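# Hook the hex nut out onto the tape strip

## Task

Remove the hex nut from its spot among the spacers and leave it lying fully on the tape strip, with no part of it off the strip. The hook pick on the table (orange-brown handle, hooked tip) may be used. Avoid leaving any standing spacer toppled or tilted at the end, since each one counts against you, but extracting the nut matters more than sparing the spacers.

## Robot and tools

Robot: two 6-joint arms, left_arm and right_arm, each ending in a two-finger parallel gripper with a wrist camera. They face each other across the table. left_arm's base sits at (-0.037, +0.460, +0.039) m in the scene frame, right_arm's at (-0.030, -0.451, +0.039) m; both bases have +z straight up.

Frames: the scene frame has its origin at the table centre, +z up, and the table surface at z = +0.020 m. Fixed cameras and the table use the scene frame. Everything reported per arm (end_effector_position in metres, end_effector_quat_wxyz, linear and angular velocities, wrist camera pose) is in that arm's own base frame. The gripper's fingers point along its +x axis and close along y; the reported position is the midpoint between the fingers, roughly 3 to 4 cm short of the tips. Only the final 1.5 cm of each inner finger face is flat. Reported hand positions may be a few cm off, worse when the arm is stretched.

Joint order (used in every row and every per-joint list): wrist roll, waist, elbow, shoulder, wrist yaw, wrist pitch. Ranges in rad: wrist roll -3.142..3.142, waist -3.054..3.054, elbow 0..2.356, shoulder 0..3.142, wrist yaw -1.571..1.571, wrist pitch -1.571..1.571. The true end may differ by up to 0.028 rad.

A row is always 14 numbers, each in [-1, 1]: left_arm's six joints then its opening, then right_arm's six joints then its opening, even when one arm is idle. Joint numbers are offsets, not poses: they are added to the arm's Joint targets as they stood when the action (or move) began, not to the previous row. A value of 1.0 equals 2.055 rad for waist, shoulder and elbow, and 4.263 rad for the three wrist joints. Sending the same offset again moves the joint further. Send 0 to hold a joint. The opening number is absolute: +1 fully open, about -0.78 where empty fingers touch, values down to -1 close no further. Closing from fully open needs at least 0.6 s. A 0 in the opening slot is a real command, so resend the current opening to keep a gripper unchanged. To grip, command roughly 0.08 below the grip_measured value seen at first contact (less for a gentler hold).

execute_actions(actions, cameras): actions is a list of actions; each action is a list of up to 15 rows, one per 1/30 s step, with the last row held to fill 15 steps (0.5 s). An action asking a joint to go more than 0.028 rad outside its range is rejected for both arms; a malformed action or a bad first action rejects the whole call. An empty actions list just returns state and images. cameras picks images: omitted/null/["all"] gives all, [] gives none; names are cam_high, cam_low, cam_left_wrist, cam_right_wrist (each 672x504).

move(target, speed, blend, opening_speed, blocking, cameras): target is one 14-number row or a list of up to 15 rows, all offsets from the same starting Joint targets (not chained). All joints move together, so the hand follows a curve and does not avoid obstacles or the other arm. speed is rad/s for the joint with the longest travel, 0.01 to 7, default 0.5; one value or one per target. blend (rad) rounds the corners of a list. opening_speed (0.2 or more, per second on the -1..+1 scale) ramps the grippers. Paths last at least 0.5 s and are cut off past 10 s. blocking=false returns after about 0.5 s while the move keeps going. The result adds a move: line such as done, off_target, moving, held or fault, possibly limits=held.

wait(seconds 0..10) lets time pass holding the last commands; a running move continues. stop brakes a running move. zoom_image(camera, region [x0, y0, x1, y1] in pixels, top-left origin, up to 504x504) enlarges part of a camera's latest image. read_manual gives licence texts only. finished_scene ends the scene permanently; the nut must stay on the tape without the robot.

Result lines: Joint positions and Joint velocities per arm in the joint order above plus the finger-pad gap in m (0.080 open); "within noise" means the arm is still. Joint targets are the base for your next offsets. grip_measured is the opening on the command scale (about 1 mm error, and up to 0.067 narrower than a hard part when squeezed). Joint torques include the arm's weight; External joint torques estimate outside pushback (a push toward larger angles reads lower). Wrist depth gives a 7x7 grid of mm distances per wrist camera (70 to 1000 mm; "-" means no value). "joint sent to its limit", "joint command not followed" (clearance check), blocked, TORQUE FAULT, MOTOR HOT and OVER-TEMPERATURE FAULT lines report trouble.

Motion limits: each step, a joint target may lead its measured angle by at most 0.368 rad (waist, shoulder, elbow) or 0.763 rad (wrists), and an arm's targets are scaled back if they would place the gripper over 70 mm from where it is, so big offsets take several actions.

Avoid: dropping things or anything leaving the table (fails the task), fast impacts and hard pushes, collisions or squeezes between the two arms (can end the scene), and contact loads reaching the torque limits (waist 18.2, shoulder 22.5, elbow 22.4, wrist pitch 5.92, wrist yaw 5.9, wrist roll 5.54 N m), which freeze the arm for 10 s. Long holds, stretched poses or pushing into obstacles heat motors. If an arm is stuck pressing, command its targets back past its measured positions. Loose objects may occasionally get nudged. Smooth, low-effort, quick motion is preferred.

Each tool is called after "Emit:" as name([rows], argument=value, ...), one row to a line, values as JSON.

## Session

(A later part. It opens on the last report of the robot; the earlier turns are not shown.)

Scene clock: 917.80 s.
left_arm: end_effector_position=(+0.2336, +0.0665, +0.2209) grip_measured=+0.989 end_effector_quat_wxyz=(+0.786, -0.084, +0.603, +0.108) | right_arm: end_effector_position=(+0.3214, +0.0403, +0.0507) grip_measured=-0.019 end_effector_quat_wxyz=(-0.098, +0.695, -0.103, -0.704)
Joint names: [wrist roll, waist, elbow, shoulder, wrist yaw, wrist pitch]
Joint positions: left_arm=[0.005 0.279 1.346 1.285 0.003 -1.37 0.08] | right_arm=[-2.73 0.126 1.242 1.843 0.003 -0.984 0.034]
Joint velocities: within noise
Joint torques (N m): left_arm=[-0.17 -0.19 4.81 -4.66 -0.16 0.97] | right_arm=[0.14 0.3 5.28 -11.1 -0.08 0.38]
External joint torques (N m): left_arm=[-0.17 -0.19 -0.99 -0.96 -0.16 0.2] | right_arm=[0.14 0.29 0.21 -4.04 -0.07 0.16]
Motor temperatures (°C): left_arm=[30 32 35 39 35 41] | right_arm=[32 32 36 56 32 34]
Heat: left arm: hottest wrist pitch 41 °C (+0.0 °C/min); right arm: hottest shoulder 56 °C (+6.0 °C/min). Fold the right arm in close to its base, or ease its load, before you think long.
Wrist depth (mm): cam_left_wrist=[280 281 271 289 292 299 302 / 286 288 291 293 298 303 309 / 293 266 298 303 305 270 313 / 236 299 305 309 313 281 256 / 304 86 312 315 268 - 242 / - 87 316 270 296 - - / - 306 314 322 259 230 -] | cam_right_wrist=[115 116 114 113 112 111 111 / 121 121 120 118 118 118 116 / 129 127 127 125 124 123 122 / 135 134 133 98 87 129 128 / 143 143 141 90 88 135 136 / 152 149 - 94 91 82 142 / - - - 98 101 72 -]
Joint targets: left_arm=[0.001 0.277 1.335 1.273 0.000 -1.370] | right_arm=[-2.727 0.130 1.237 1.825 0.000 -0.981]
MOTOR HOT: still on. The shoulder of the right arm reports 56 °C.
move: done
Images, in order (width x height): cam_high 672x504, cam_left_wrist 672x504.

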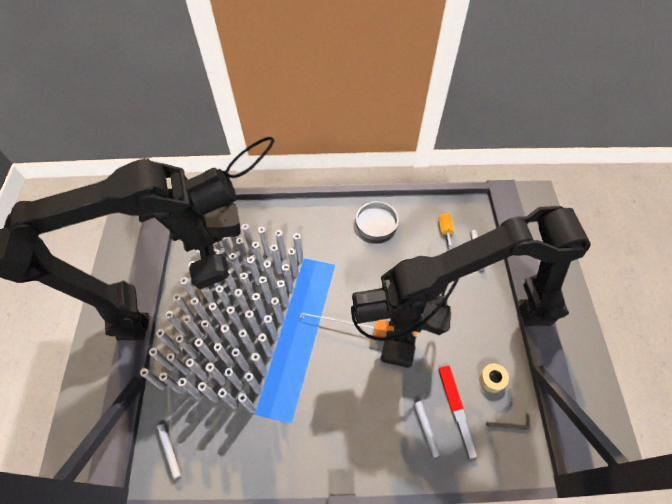

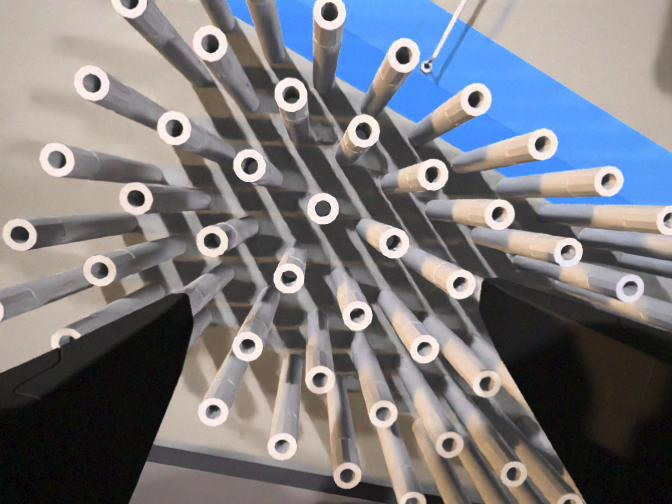

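Emit:
move([
  [0,0,0,0,0,0,0.989, 0,0,0,-0.0190,0,0,-0.12],
  [0,0,0,0,0,0,0.989, 0,0,0.0691,-0.0320,0,-0.0350,-0.12],
], speed=[0.1, 0.3], cameras=["cam_high", "cam_left_wrist"])

Emit:
zoom_image(camera="cam_left_wrist", region=[350, 0, 550, 160])

Emit:
zoom_image(camera="cam_high", region=[240, 240, 400, 360])

Scene clock: 929.47 s.
left_arm: end_effector_position=(+0.2336, +0.0665, +0.2209) grip_measured=+0.989 end_effector_quat_wxyz=(+0.786, -0.084, +0.603, +0.108) | right_arm: end_effector_position=(+0.3274, +0.0411, +0.1023) grip_measured=-0.019 end_effector_quat_wxyz=(-0.103, +0.713, -0.098, -0.687)
Joint names: [wrist roll, waist, elbow, shoulder, wrist yaw, wrist pitch]
Joint positions: left_arm=[0.005 0.279 1.346 1.285 0.003 -1.37 0.08] | right_arm=[-2.73 0.126 1.367 1.773 0.003 -1.127 0.034]
Joint velocities: within noise
Joint torques (N m): left_arm=[-0.17 -0.18 4.82 -4.69 -0.16 0.99] | right_arm=[0.12 0.43 7.87 -10.41 -0.07 0.07]
External joint torques (N m): left_arm=[-0.17 -0.2 -1.02 -0.98 -0.15 0.21] | right_arm=[0.12 0.41 2.52 -3.58 -0.05 -0.22]
Motor temperatures (°C): left_arm=[30 32 35 39 35 41] | right_arm=[32 32 36 56 32 34]
Heat: left arm: hottest wrist pitch 41 °C (+0.0 °C/min); right arm: hottest shoulder 56 °C (+4.0 °C/min). Fold the right arm in close to its base, or ease its load, before you think long.
Wrist depth (mm): cam_left_wrist=[280 281 270 288 293 298 302 / 286 287 291 293 298 304 309 / 292 268 297 303 305 269 313 / 236 299 305 309 312 283 256 / 305 86 313 316 267 - 241 / - 87 316 271 296 - - / - 307 314 323 260 230 -] | cam_right_wrist=[157 157 155 154 154 153 155 / 165 165 166 164 163 163 162 / 175 174 174 173 172 172 171 / 186 186 185 87 87 183 182 / 199 199 195 90 88 192 194 / 210 210 - 94 91 87 205 / - - - 98 101 72 -]
Joint targets: left_arm=[0.001 0.277 1.335 1.273 0.000 -1.370] | right_arm=[-2.727 0.130 1.380 1.759 0.000 -1.130]
MOTOR HOT: still on. The shoulder of the right arm reports 56 °C.
move: done
Images, in order (width x height): cam_high 672x504, cam_left_wrist 672x504.

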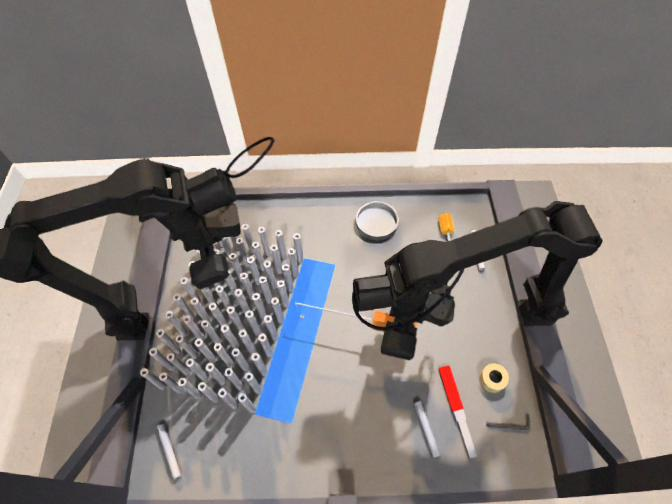

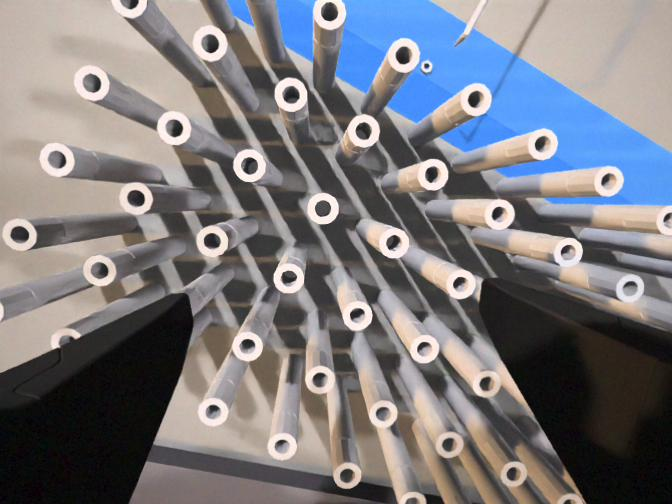

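Scaled by 2.520 from the camera's 672x504 image, which has a finer 960x720 frame.

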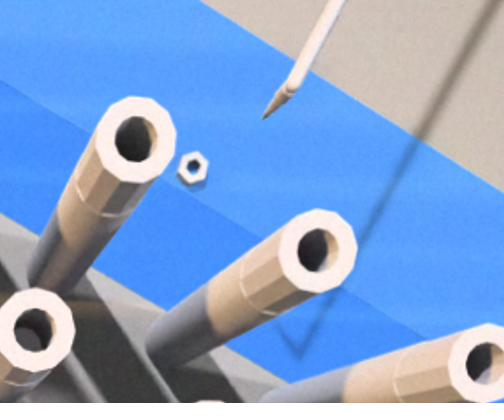

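Scaled by 3.150 from the camera's 672x504 image, which has a finer 960x720 frame.

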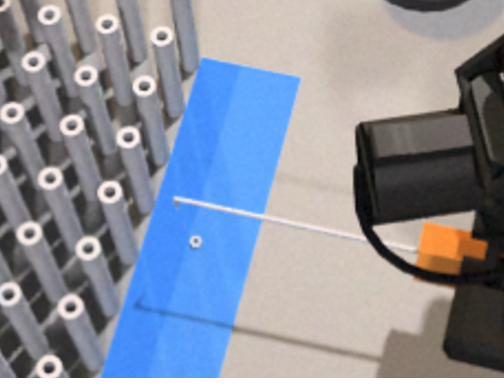

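Emit:
move(target=[0,0,0,0,0,0,0.989, -0.0617,-0.1292,-0.2254,-0.1911,0,0.0104,-0.12], speed=0.5)

Scene clock: 944.30 s.
left_arm: end_effector_position=(+0.2336, +0.0665, +0.2209) grip_measured=+0.989 end_effector_quat_wxyz=(+0.786, -0.084, +0.603, +0.108) | right_arm: end_effector_position=(+0.2192, -0.0292, +0.0902) grip_measured=-0.019 end_effector_quat_wxyz=(-0.101, +0.708, -0.102, -0.691)
Joint names: [wrist roll, waist, elbow, shoulder, wrist yaw, wrist pitch]
Joint positions: left_arm=[0.005 0.279 1.346 1.285 0.003 -1.37 0.08] | right_arm=[-2.985 -0.132 0.921 1.378 0.001 -1.089 0.034]
Joint velocities: within noise
Joint torques (N m): left_arm=[-0.16 -0.14 4.8 -4.67 -0.16 0.98] | right_arm=[-0.18 -0.37 5.47 -6.43 -0.02 0.47]
External joint torques (N m): left_arm=[-0.17 -0.14 -0.94 -1.05 -0.16 0.22] | right_arm=[-0.18 -0.38 0.16 -2.54 -0.02 0.18]
Motor temperatures (°C): left_arm=[30 32 35 39 35 41] | right_arm=[32 32 37 53 32 33]
Heat: left arm: hottest wrist pitch 41 °C (+0.0 °C/min); right arm: hottest shoulder 53 °C (-1.0 °C/min). Fold the right arm in close to its base, or ease its load, before you think long.
Wrist depth (mm): cam_left_wrist=[281 281 271 288 293 299 304 / 286 287 291 293 297 305 310 / 292 267 298 303 305 269 312 / 236 299 307 311 312 281 255 / 305 86 312 314 269 - 241 / - 87 317 270 295 - - / - 305 313 322 260 230 -] | cam_right_wrist=[147 148 148 147 146 145 145 / 157 156 156 155 154 154 153 / 166 165 165 165 163 162 162 / 177 176 175 87 87 173 172 / 189 188 185 90 88 182 183 / 202 199 - 94 91 87 194 / - - - 98 101 72 -]
Joint targets: left_arm=[0.001 0.277 1.335 1.273 0.000 -1.370] | right_arm=[-2.990 -0.136 0.916 1.366 0.000 -1.086]
MOTOR HOT: still on. The shoulder of the right arm reports 53 °C.
move: done

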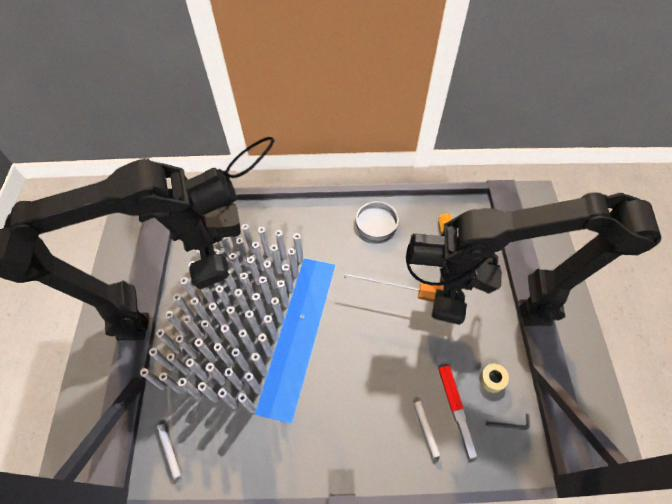

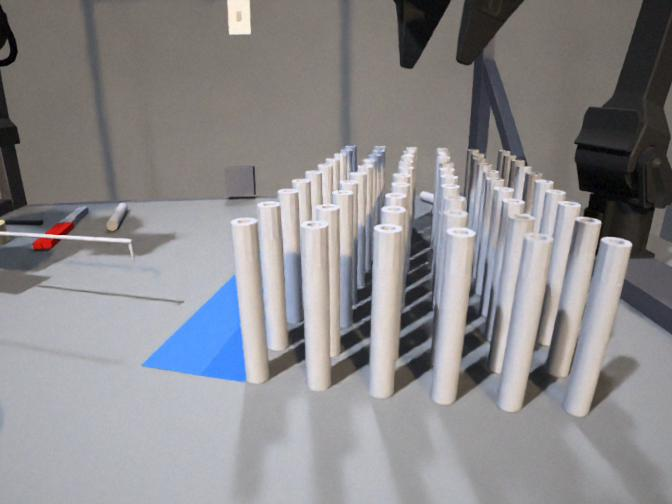

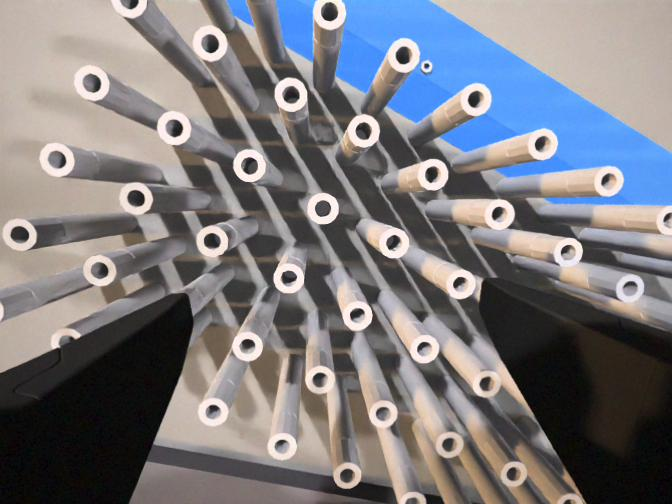

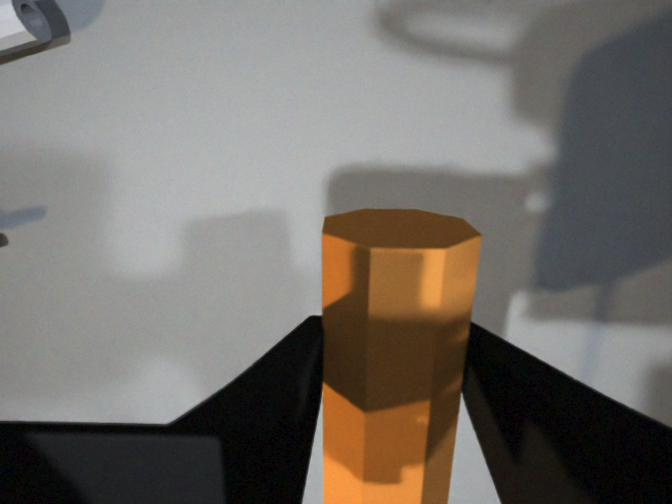

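Emit:
move(target=[0, 0, 0, 0, 0, 0, 0.989, 0, 0, -0.0525, 0.0232, 0, 0.0365, -0.12], speed=0.2, cameras=["cam_high", "cam_low", "cam_right_wrist"])

Scene clock: 950.67 s.
left_arm: end_effector_position=(+0.2336, +0.0665, +0.2209) grip_measured=+0.989 end_effector_quat_wxyz=(+0.786, -0.084, +0.603, +0.108) | right_arm: end_effector_position=(+0.2208, -0.0294, +0.0579) grip_measured=-0.019 end_effector_quat_wxyz=(-0.101, +0.714, -0.102, -0.686)
Joint names: [wrist roll, waist, elbow, shoulder, wrist yaw, wrist pitch]
Joint positions: left_arm=[0.005 0.279 1.346 1.285 0.003 -1.37 0.08] | right_arm=[-2.985 -0.132 0.813 1.41 0.001 -0.934 0.034]
Joint velocities: within noise
Joint torques (N m): left_arm=[-0.17 -0.22 4.81 -4.64 -0.15 0.99] | right_arm=[-0.11 -0.37 5.3 -4.58 -0.01 0.48]
External joint torques (N m): left_arm=[-0.17 -0.21 -0.97 -0.99 -0.16 0.21] | right_arm=[-0.11 -0.37 0.15 -0.58 -0.01 0.18]
Motor temperatures (°C): left_arm=[30 32 35 39 35 41] | right_arm=[32 32 37 52 32 33]
Heat: left arm: hottest wrist pitch 41 °C (+0.0 °C/min); right arm: hottest shoulder 52 °C (-4.0 °C/min). Fold the right arm in close to its base, or ease its load, before you think long.
Wrist depth (mm): cam_left_wrist=[280 281 271 288 293 298 304 / 287 286 291 294 297 304 311 / 292 266 299 303 305 270 312 / 236 299 305 310 313 281 256 / 304 86 311 315 268 - 241 / - 87 317 269 295 - - / - 306 314 323 259 230 -] | cam_right_wrist=[119 118 118 118 117 115 118 / 126 125 125 125 124 125 123 / 133 131 133 132 131 131 131 / 144 142 141 87 87 139 139 / 152 152 149 90 87 147 149 / 164 161 - 94 91 87 157 / - - - 98 101 72 -]
Joint targets: left_arm=[0.001 0.277 1.335 1.273 0.000 -1.370] | right_arm=[-2.990 -0.136 0.808 1.414 0.000 -0.930]
MOTOR HOT: still on. The shoulder of the right arm reports 52 °C.
move: done
Images, in order (width x height): cam_high 672x504, cam_low 672x504, cam_right_wrist 672x504.

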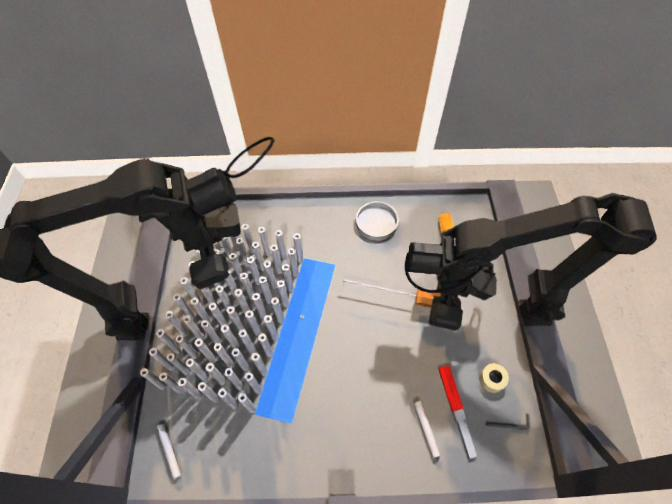

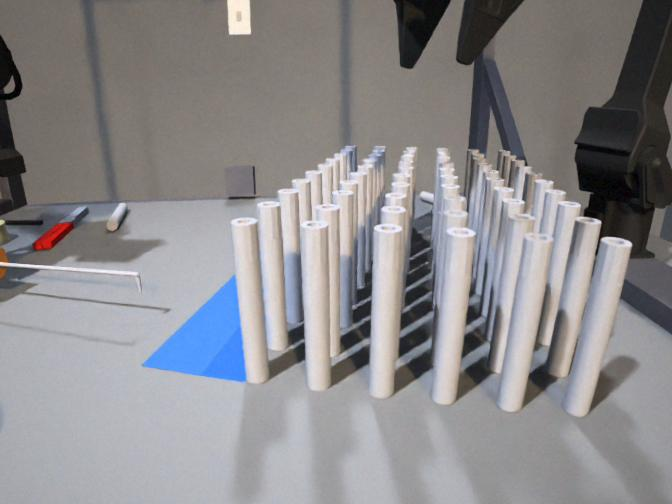

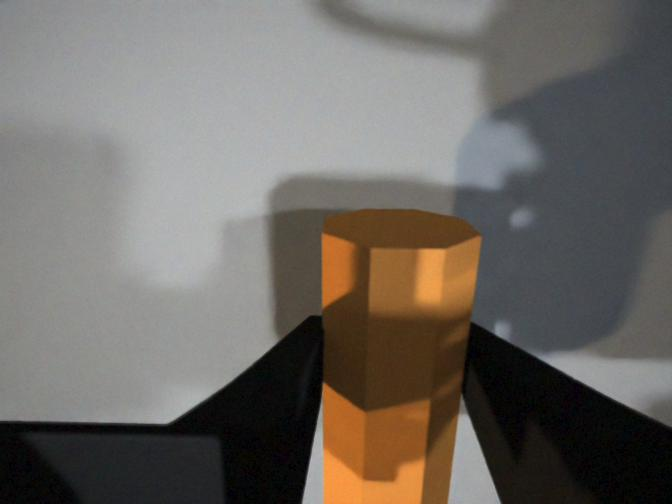

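Emit:
move(target=[0, 0, 0, 0, 0, 0, 0.989, 0, 0, -0.0195, 0.0085, 0, 0.0135, -0.12], speed=0.1, cameras=["cam_high", "cam_low", "cam_right_wrist"])

Scene clock: 954.63 s.
left_arm: end_effector_position=(+0.2336, +0.0665, +0.2209) grip_measured=+0.989 end_effector_quat_wxyz=(+0.786, -0.084, +0.603, +0.108) | right_arm: end_effector_position=(+0.2199, -0.0293, +0.0452) grip_measured=-0.019 end_effector_quat_wxyz=(-0.101, +0.714, -0.102, -0.686)
Joint names: [wrist roll, waist, elbow, shoulder, wrist yaw, wrist pitch]
Joint positions: left_arm=[0.005 0.279 1.346 1.285 0.003 -1.37 0.08] | right_arm=[-2.985 -0.132 0.773 1.427 0.001 -0.876 0.034]
Joint velocities: within noise
Joint torques (N m): left_arm=[-0.17 -0.19 4.82 -4.67 -0.16 0.99] | right_arm=[-0.12 -0.38 5.18 -4.57 -0.01 0.53]
External joint torques (N m): left_arm=[-0.17 -0.18 -0.94 -1.02 -0.16 0.23] | right_arm=[-0.12 -0.37 0.13 -0.55 -0.01 0.23]
Motor temperatures (°C): left_arm=[30 32 35 39 35 41] | right_arm=[32 32 37 51 32 33]
Heat: left arm: hottest wrist pitch 41 °C (+0.0 °C/min); right arm: hottest shoulder 51 °C (-6.0 °C/min). Fold the right arm in close to its base, or ease its load, before you think long.
Wrist depth (mm): cam_left_wrist=[279 283 271 289 293 298 302 / 286 287 290 292 298 304 309 / 292 267 298 303 304 270 313 / 236 300 306 308 313 281 256 / 304 86 312 315 269 - 241 / - 87 317 270 297 - - / - 307 314 323 260 230 -] | cam_right_wrist=[- 107 107 107 105 105 105 / 114 113 114 111 112 112 111 / 121 120 119 118 121 120 118 / 129 129 129 98 87 126 126 / 137 137 137 90 88 133 134 / 148 146 - 94 91 82 142 / - - - 98 101 72 -]
Joint targets: left_arm=[0.001 0.277 1.335 1.273 0.000 -1.370] | right_arm=[-2.990 -0.136 0.768 1.431 0.000 -0.873]
MOTOR HOT: still on. The shoulder of the right arm reports 51 °C.
move: done
Images, in order (width x height): cam_high 672x504, cam_low 672x504, cam_right_wrist 672x504.

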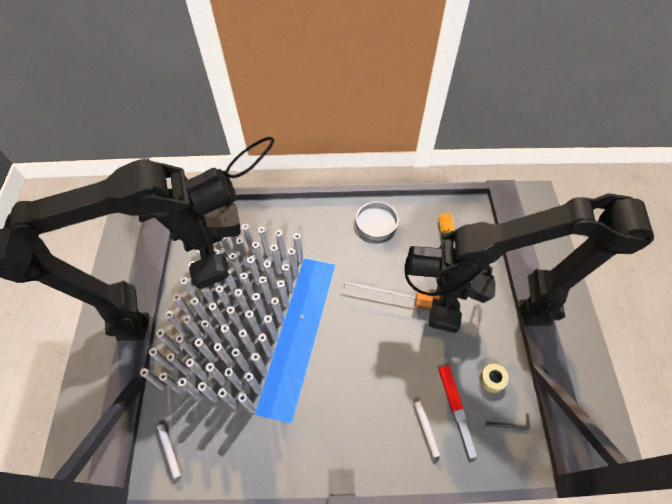

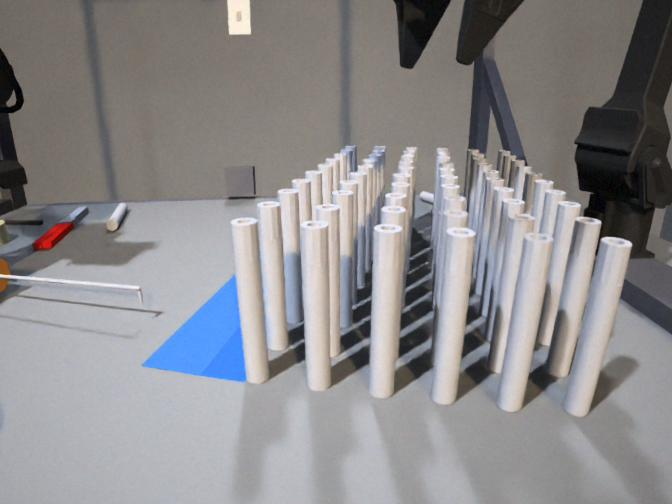

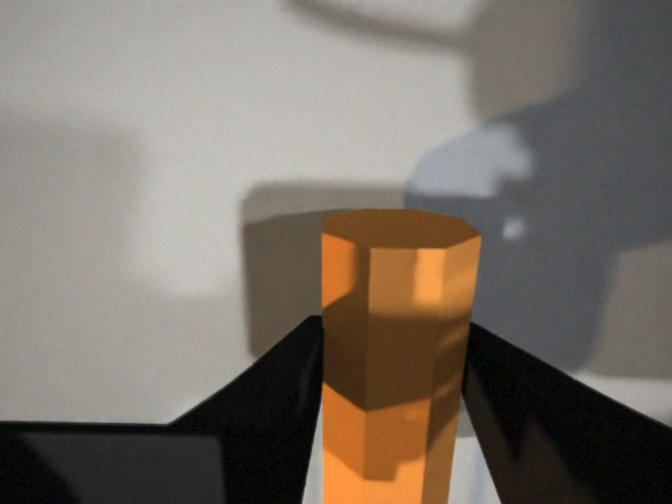

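Emit:
move(target=[0, 0, 0, 0, 0, 0, 0.989, 0, 0, -0.0095, 0.0042, 0, 0.0066, -0.12], speed=0.05, cameras=["cam_high", "cam_low", "cam_right_wrist"])

Scene clock: 959.10 s.
left_arm: end_effector_position=(+0.2336, +0.0665, +0.2209) grip_measured=+0.989 end_effector_quat_wxyz=(+0.786, -0.084, +0.603, +0.108) | right_arm: end_effector_position=(+0.2193, -0.0293, +0.0391) grip_measured=-0.019 end_effector_quat_wxyz=(-0.101, +0.714, -0.102, -0.685)
Joint names: [wrist roll, waist, elbow, shoulder, wrist yaw, wrist pitch]
Joint positions: left_arm=[0.005 0.279 1.346 1.285 0.003 -1.37 0.08] | right_arm=[-2.985 -0.132 0.753 1.436 0.001 -0.848 0.034]
Joint velocities: within noise
Joint torques (N m): left_arm=[-0.16 -0.18 4.84 -4.61 -0.15 0.98] | right_arm=[-0.12 -0.38 5.12 -4.54 -0.01 0.52]
External joint torques (N m): left_arm=[-0.16 -0.15 -0.89 -0.99 -0.16 0.23] | right_arm=[-0.12 -0.37 0.13 -0.52 -0.01 0.22]
Motor temperatures (°C): left_arm=[30 32 35 39 35 41] | right_arm=[32 32 36 50 32 34]
Heat: left arm: hottest wrist pitch 41 °C (+0.0 °C/min); right arm: hottest shoulder 50 °C (-8.1 °C/min). Fold the right arm in close to its base, or ease its load, before you think long.
Wrist depth (mm): cam_left_wrist=[280 281 271 288 292 298 303 / 285 288 291 293 299 304 309 / 291 266 297 303 304 270 313 / 236 300 305 310 312 282 255 / 303 86 311 315 269 - 241 / - 87 316 270 296 - - / - 307 314 322 260 230 -] | cam_right_wrist=[- 102 102 101 101 100 100 / - 108 109 106 106 105 106 / 115 113 114 112 113 113 111 / 122 123 121 98 87 119 121 / 131 131 130 90 87 127 128 / 141 138 - 94 91 87 135 / - - - 98 101 72 -]
Joint targets: left_arm=[0.001 0.277 1.335 1.273 0.000 -1.370] | right_arm=[-2.990 -0.136 0.749 1.440 0.000 -0.845]
MOTOR HOT: still on. The shoulder of the right arm reports 50 °C.
move: done
Images, in order (width x height): cam_high 672x504, cam_low 672x504, cam_right_wrist 672x504.

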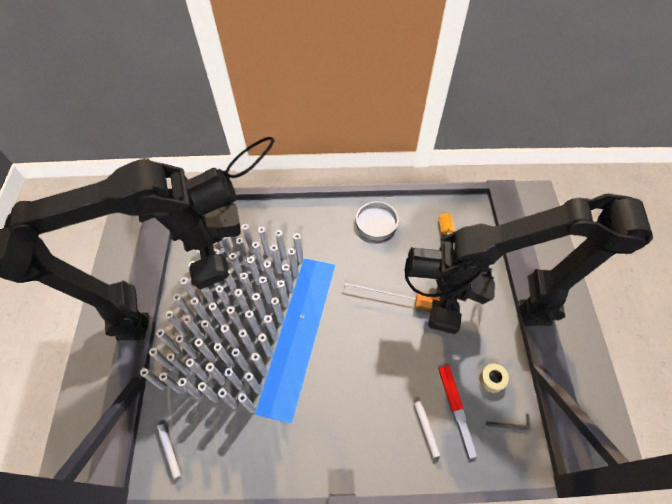

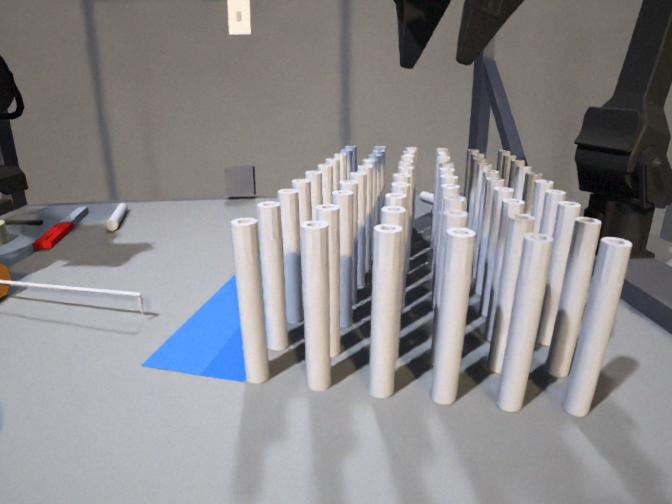

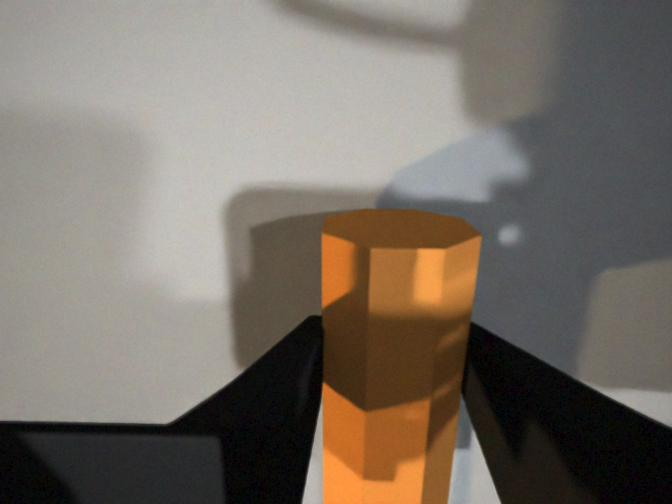

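Emit:
move(target=[0, 0, 0, 0, 0, 0, 0.989, 0, 0, -0.0068, 0.0030, 0, 0.0047, -0.12], speed=0.05, cameras=["cam_low", "cam_high"])

Emit:
zoom_image(camera="cam_low", region=[0, 220, 200, 370])

Scene clock: 964.67 s.
left_arm: end_effector_position=(+0.2336, +0.0665, +0.2209) grip_measured=+0.989 end_effector_quat_wxyz=(+0.786, -0.084, +0.603, +0.108) | right_arm: end_effector_position=(+0.2189, -0.0292, +0.0359) grip_measured=-0.019 end_effector_quat_wxyz=(-0.101, +0.714, -0.102, -0.685)
Joint names: [wrist roll, waist, elbow, shoulder, wrist yaw, wrist pitch]
Joint positions: left_arm=[0.005 0.279 1.346 1.285 0.003 -1.37 0.08] | right_arm=[-2.985 -0.132 0.742 1.44 0.001 -0.832 0.034]
Joint velocities: within noise
Joint torques (N m): left_arm=[-0.16 -0.16 4.81 -4.7 -0.16 0.98] | right_arm=[-0.12 -0.38 4.75 -4.22 -0.02 0.81]
External joint torques (N m): left_arm=[-0.16 -0.17 -0.92 -1.06 -0.16 0.23] | right_arm=[-0.12 -0.37 -0.18 -0.26 -0.01 0.5]
Motor temperatures (°C): left_arm=[30 32 35 39 35 41] | right_arm=[32 32 36 49 32 34]
Heat: left arm: hottest wrist pitch 41 °C (+0.0 °C/min); right arm: hottest shoulder 49 °C (-10.1 °C/min). Fold the right arm in close to its base, or ease its load, before you think long.
Wrist depth (mm): cam_left_wrist=[280 282 271 289 294 299 302 / 286 287 292 293 298 304 310 / 293 266 298 303 305 270 313 / 235 299 306 310 313 281 255 / 305 86 312 315 269 - 241 / - 87 318 269 296 - - / - 306 315 324 260 230 -] | cam_right_wrist=[- 99 99 98 98 98 98 / - 105 104 103 103 102 103 / 113 111 112 111 110 108 109 / 117 119 118 98 87 117 118 / 127 127 127 89 87 123 125 / 137 135 - 94 91 87 132 / - - - 100 102 72 -]
Joint targets: left_arm=[0.001 0.277 1.335 1.273 0.000 -1.370] | right_arm=[-2.990 -0.136 0.735 1.446 0.000 -0.825]
MOTOR HOT: still on. The shoulder of the right arm reports 49 °C.
move: done
Images, in order (width x height): cam_high 672x504, cam_low 672x504.

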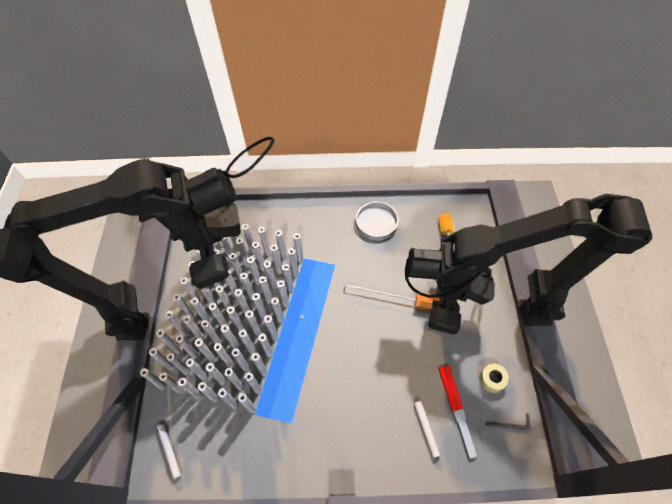

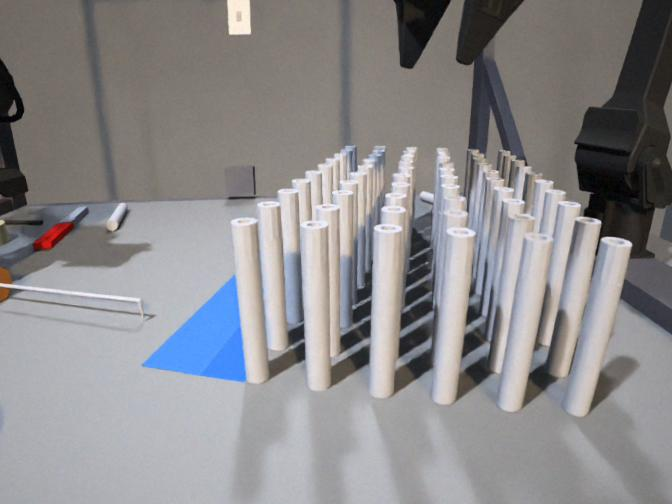

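Scaled by 2.520 from the camera's 672x504 image, which has a finer 960x720 frame.

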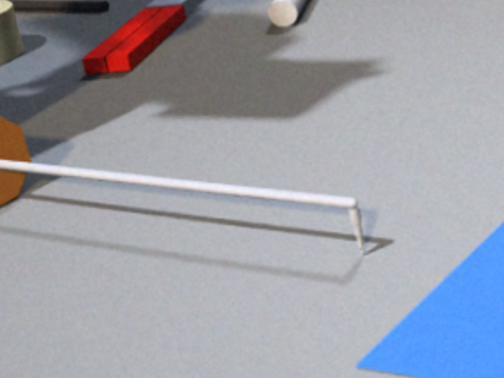

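Emit:
move(target=[0, 0, 0, 0, 0, 0, 0.989, 0, 0, 0, 0, 0, 0, 0.4], speed=0.1, opening_speed=0.4, cameras=["cam_low", "cam_right_wrist"])

Scene clock: 977.37 s.
left_arm: end_effector_position=(+0.2336, +0.0665, +0.2209) grip_measured=+0.989 end_effector_quat_wxyz=(+0.786, -0.084, +0.603, +0.108) | right_arm: end_effector_position=(+0.2194, -0.0294, +0.0354) grip_measured=+0.397 end_effector_quat_wxyz=(-0.101, +0.715, -0.102, -0.684)
Joint names: [wrist roll, waist, elbow, shoulder, wrist yaw, wrist pitch]
Joint positions: left_arm=[0.005 0.279 1.346 1.285 0.003 -1.37 0.08] | right_arm=[-2.985 -0.132 0.741 1.44 0.001 -0.827 0.053]
Joint velocities: within noise
Joint torques (N m): left_arm=[-0.18 -0.19 4.78 -4.65 -0.16 0.98] | right_arm=[-0.11 -0.35 4.91 -4.35 -0.01 0.46]
External joint torques (N m): left_arm=[-0.18 -0.19 -1 -0.95 -0.16 0.22] | right_arm=[-0.11 -0.35 -0.06 -0.34 -0.01 0.14]
Motor temperatures (°C): left_arm=[30 32 35 39 35 40] | right_arm=[32 32 35 47 32 34]
Heat: left arm: hottest wrist pitch 40 °C (-1.0 °C/min); right arm: hottest shoulder 47 °C (-9.1 °C/min).
Wrist depth (mm): cam_left_wrist=[280 281 271 288 292 299 303 / 287 286 291 294 299 304 310 / 293 267 299 303 303 269 312 / 235 299 305 309 312 281 255 / 304 86 312 315 269 - 241 / - 87 317 270 296 - - / - 306 315 323 260 230 -] | cam_right_wrist=[- 98 98 98 97 97 98 / - 104 104 103 102 103 102 / 111 111 112 110 110 108 108 / 117 120 117 97 87 116 117 / 127 127 124 88 87 122 126 / - - - 97 91 86 129 / - - 144 103 110 82 -]
Joint targets: left_arm=[0.001 0.277 1.335 1.273 0.000 -1.370] | right_arm=[-2.990 -0.136 0.735 1.446 0.000 -0.825]
MOTOR HOT: cleared for the motors of the right arm.
move: done
Images, in order (width x height): cam_low 672x504, cam_right_wrist 672x504.

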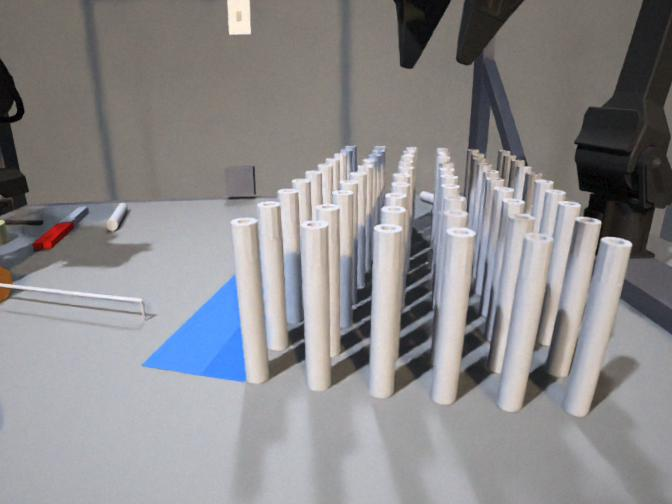

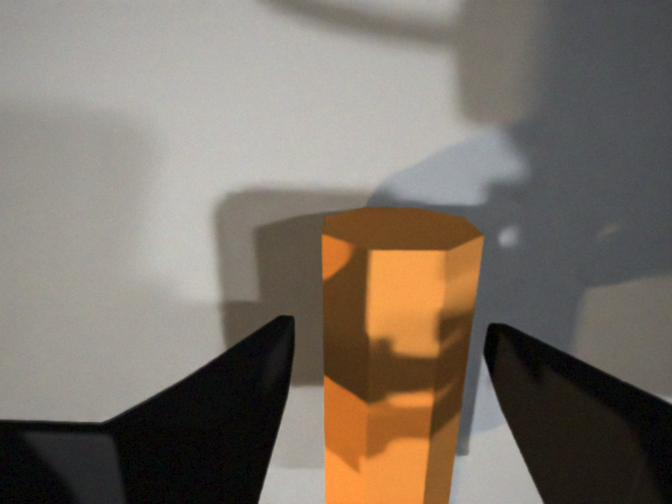

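Emit:
move(target=[0, 0, 0, 0, 0, 0, 0.989, 0, 0, 0.0881, -0.0389, 0, -0.0612, 0.4], speed=0.3)

Emit:
zoom_image(camera="cam_high", region=[130, 210, 350, 430])

Emit:
zoom_image(camera="cam_left_wrist", region=[340, 0, 520, 140])

Scene clock: 983.23 s.
left_arm: end_effector_position=(+0.2336, +0.0665, +0.2209) grip_measured=+0.989 end_effector_quat_wxyz=(+0.786, -0.084, +0.603, +0.108) | right_arm: end_effector_position=(+0.2164, -0.0290, +0.0869) grip_measured=+0.398 end_effector_quat_wxyz=(-0.101, +0.706, -0.102, -0.693)
Joint names: [wrist roll, waist, elbow, shoulder, wrist yaw, wrist pitch]
Joint positions: left_arm=[0.005 0.279 1.346 1.285 0.003 -1.37 0.08] | right_arm=[-2.985 -0.132 0.905 1.375 0.001 -1.082 0.053]
Joint velocities: within noise
Joint torques (N m): left_arm=[-0.18 -0.19 4.83 -4.66 -0.17 0.98] | right_arm=[-0.12 -0.36 7.48 -6.04 -0.01 0.03]
External joint torques (N m): left_arm=[-0.18 -0.17 -0.94 -1.04 -0.17 0.2] | right_arm=[-0.12 -0.36 2.16 -2.16 -0.01 -0.25]
Motor temperatures (°C): left_arm=[30 32 35 39 35 40] | right_arm=[32 32 35 46 32 34]
Heat: left arm: hottest wrist pitch 40 °C (-1.0 °C/min); right arm: hottest shoulder 46 °C (-10.1 °C/min).
Wrist depth (mm): cam_left_wrist=[279 282 271 288 293 297 303 / 285 287 292 293 299 303 310 / 292 267 299 303 305 269 313 / 236 299 306 310 312 282 256 / 304 86 313 315 269 - 241 / - 87 315 270 295 - - / - 306 314 321 260 230 -] | cam_right_wrist=[146 146 145 144 144 143 143 / 154 154 153 152 152 151 151 / 163 162 162 159 159 160 160 / 174 173 172 142 140 170 169 / 185 184 179 178 155 176 177 / 195 - - 190 191 87 187 / - - 208 209 209 78 -]
Joint targets: left_arm=[0.001 0.277 1.335 1.273 0.000 -1.370] | right_arm=[-2.990 -0.136 0.916 1.366 0.000 -1.086]
move: done

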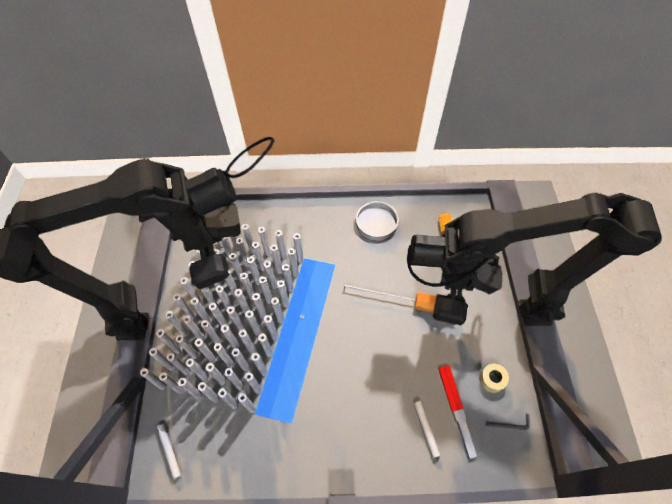

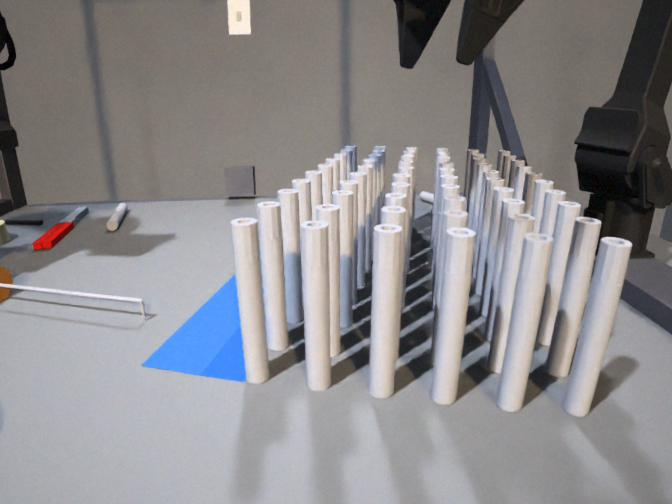

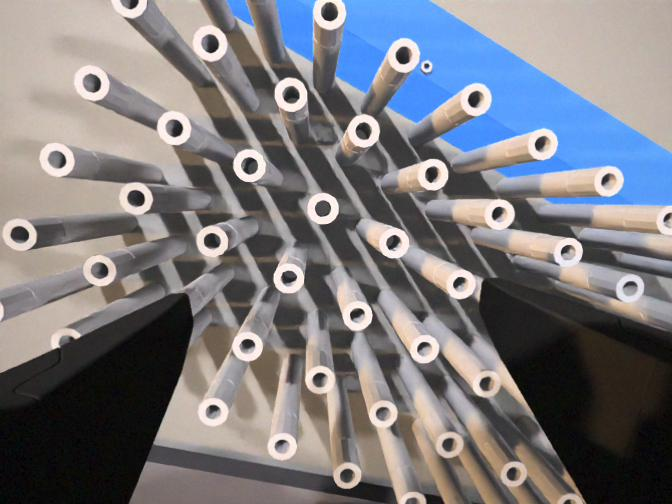

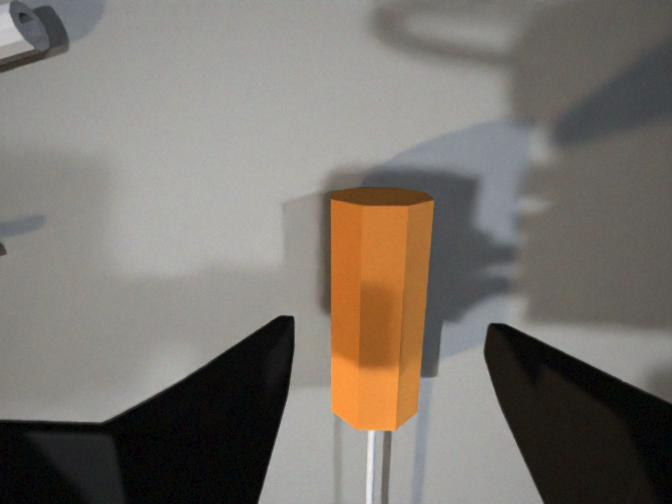

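Scaled by 2.291 from the camera's 672x504 image, which has a finer 960x720 frame.

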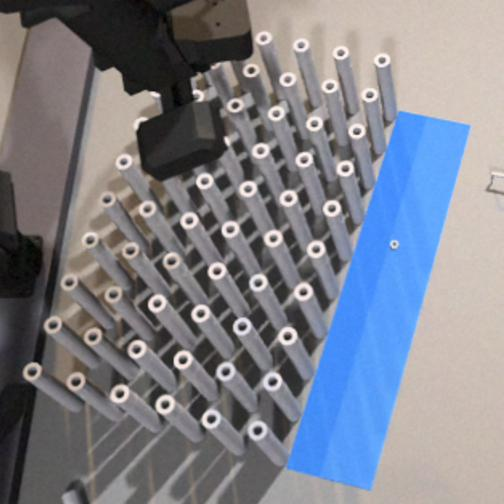

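Scaled by 2.800 from the camera's 672x504 image, which has a finer 960x720 frame.

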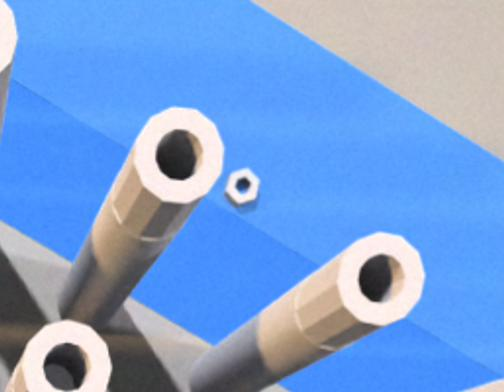

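Emit:
finished_scene()

The scene is finished: the task was done.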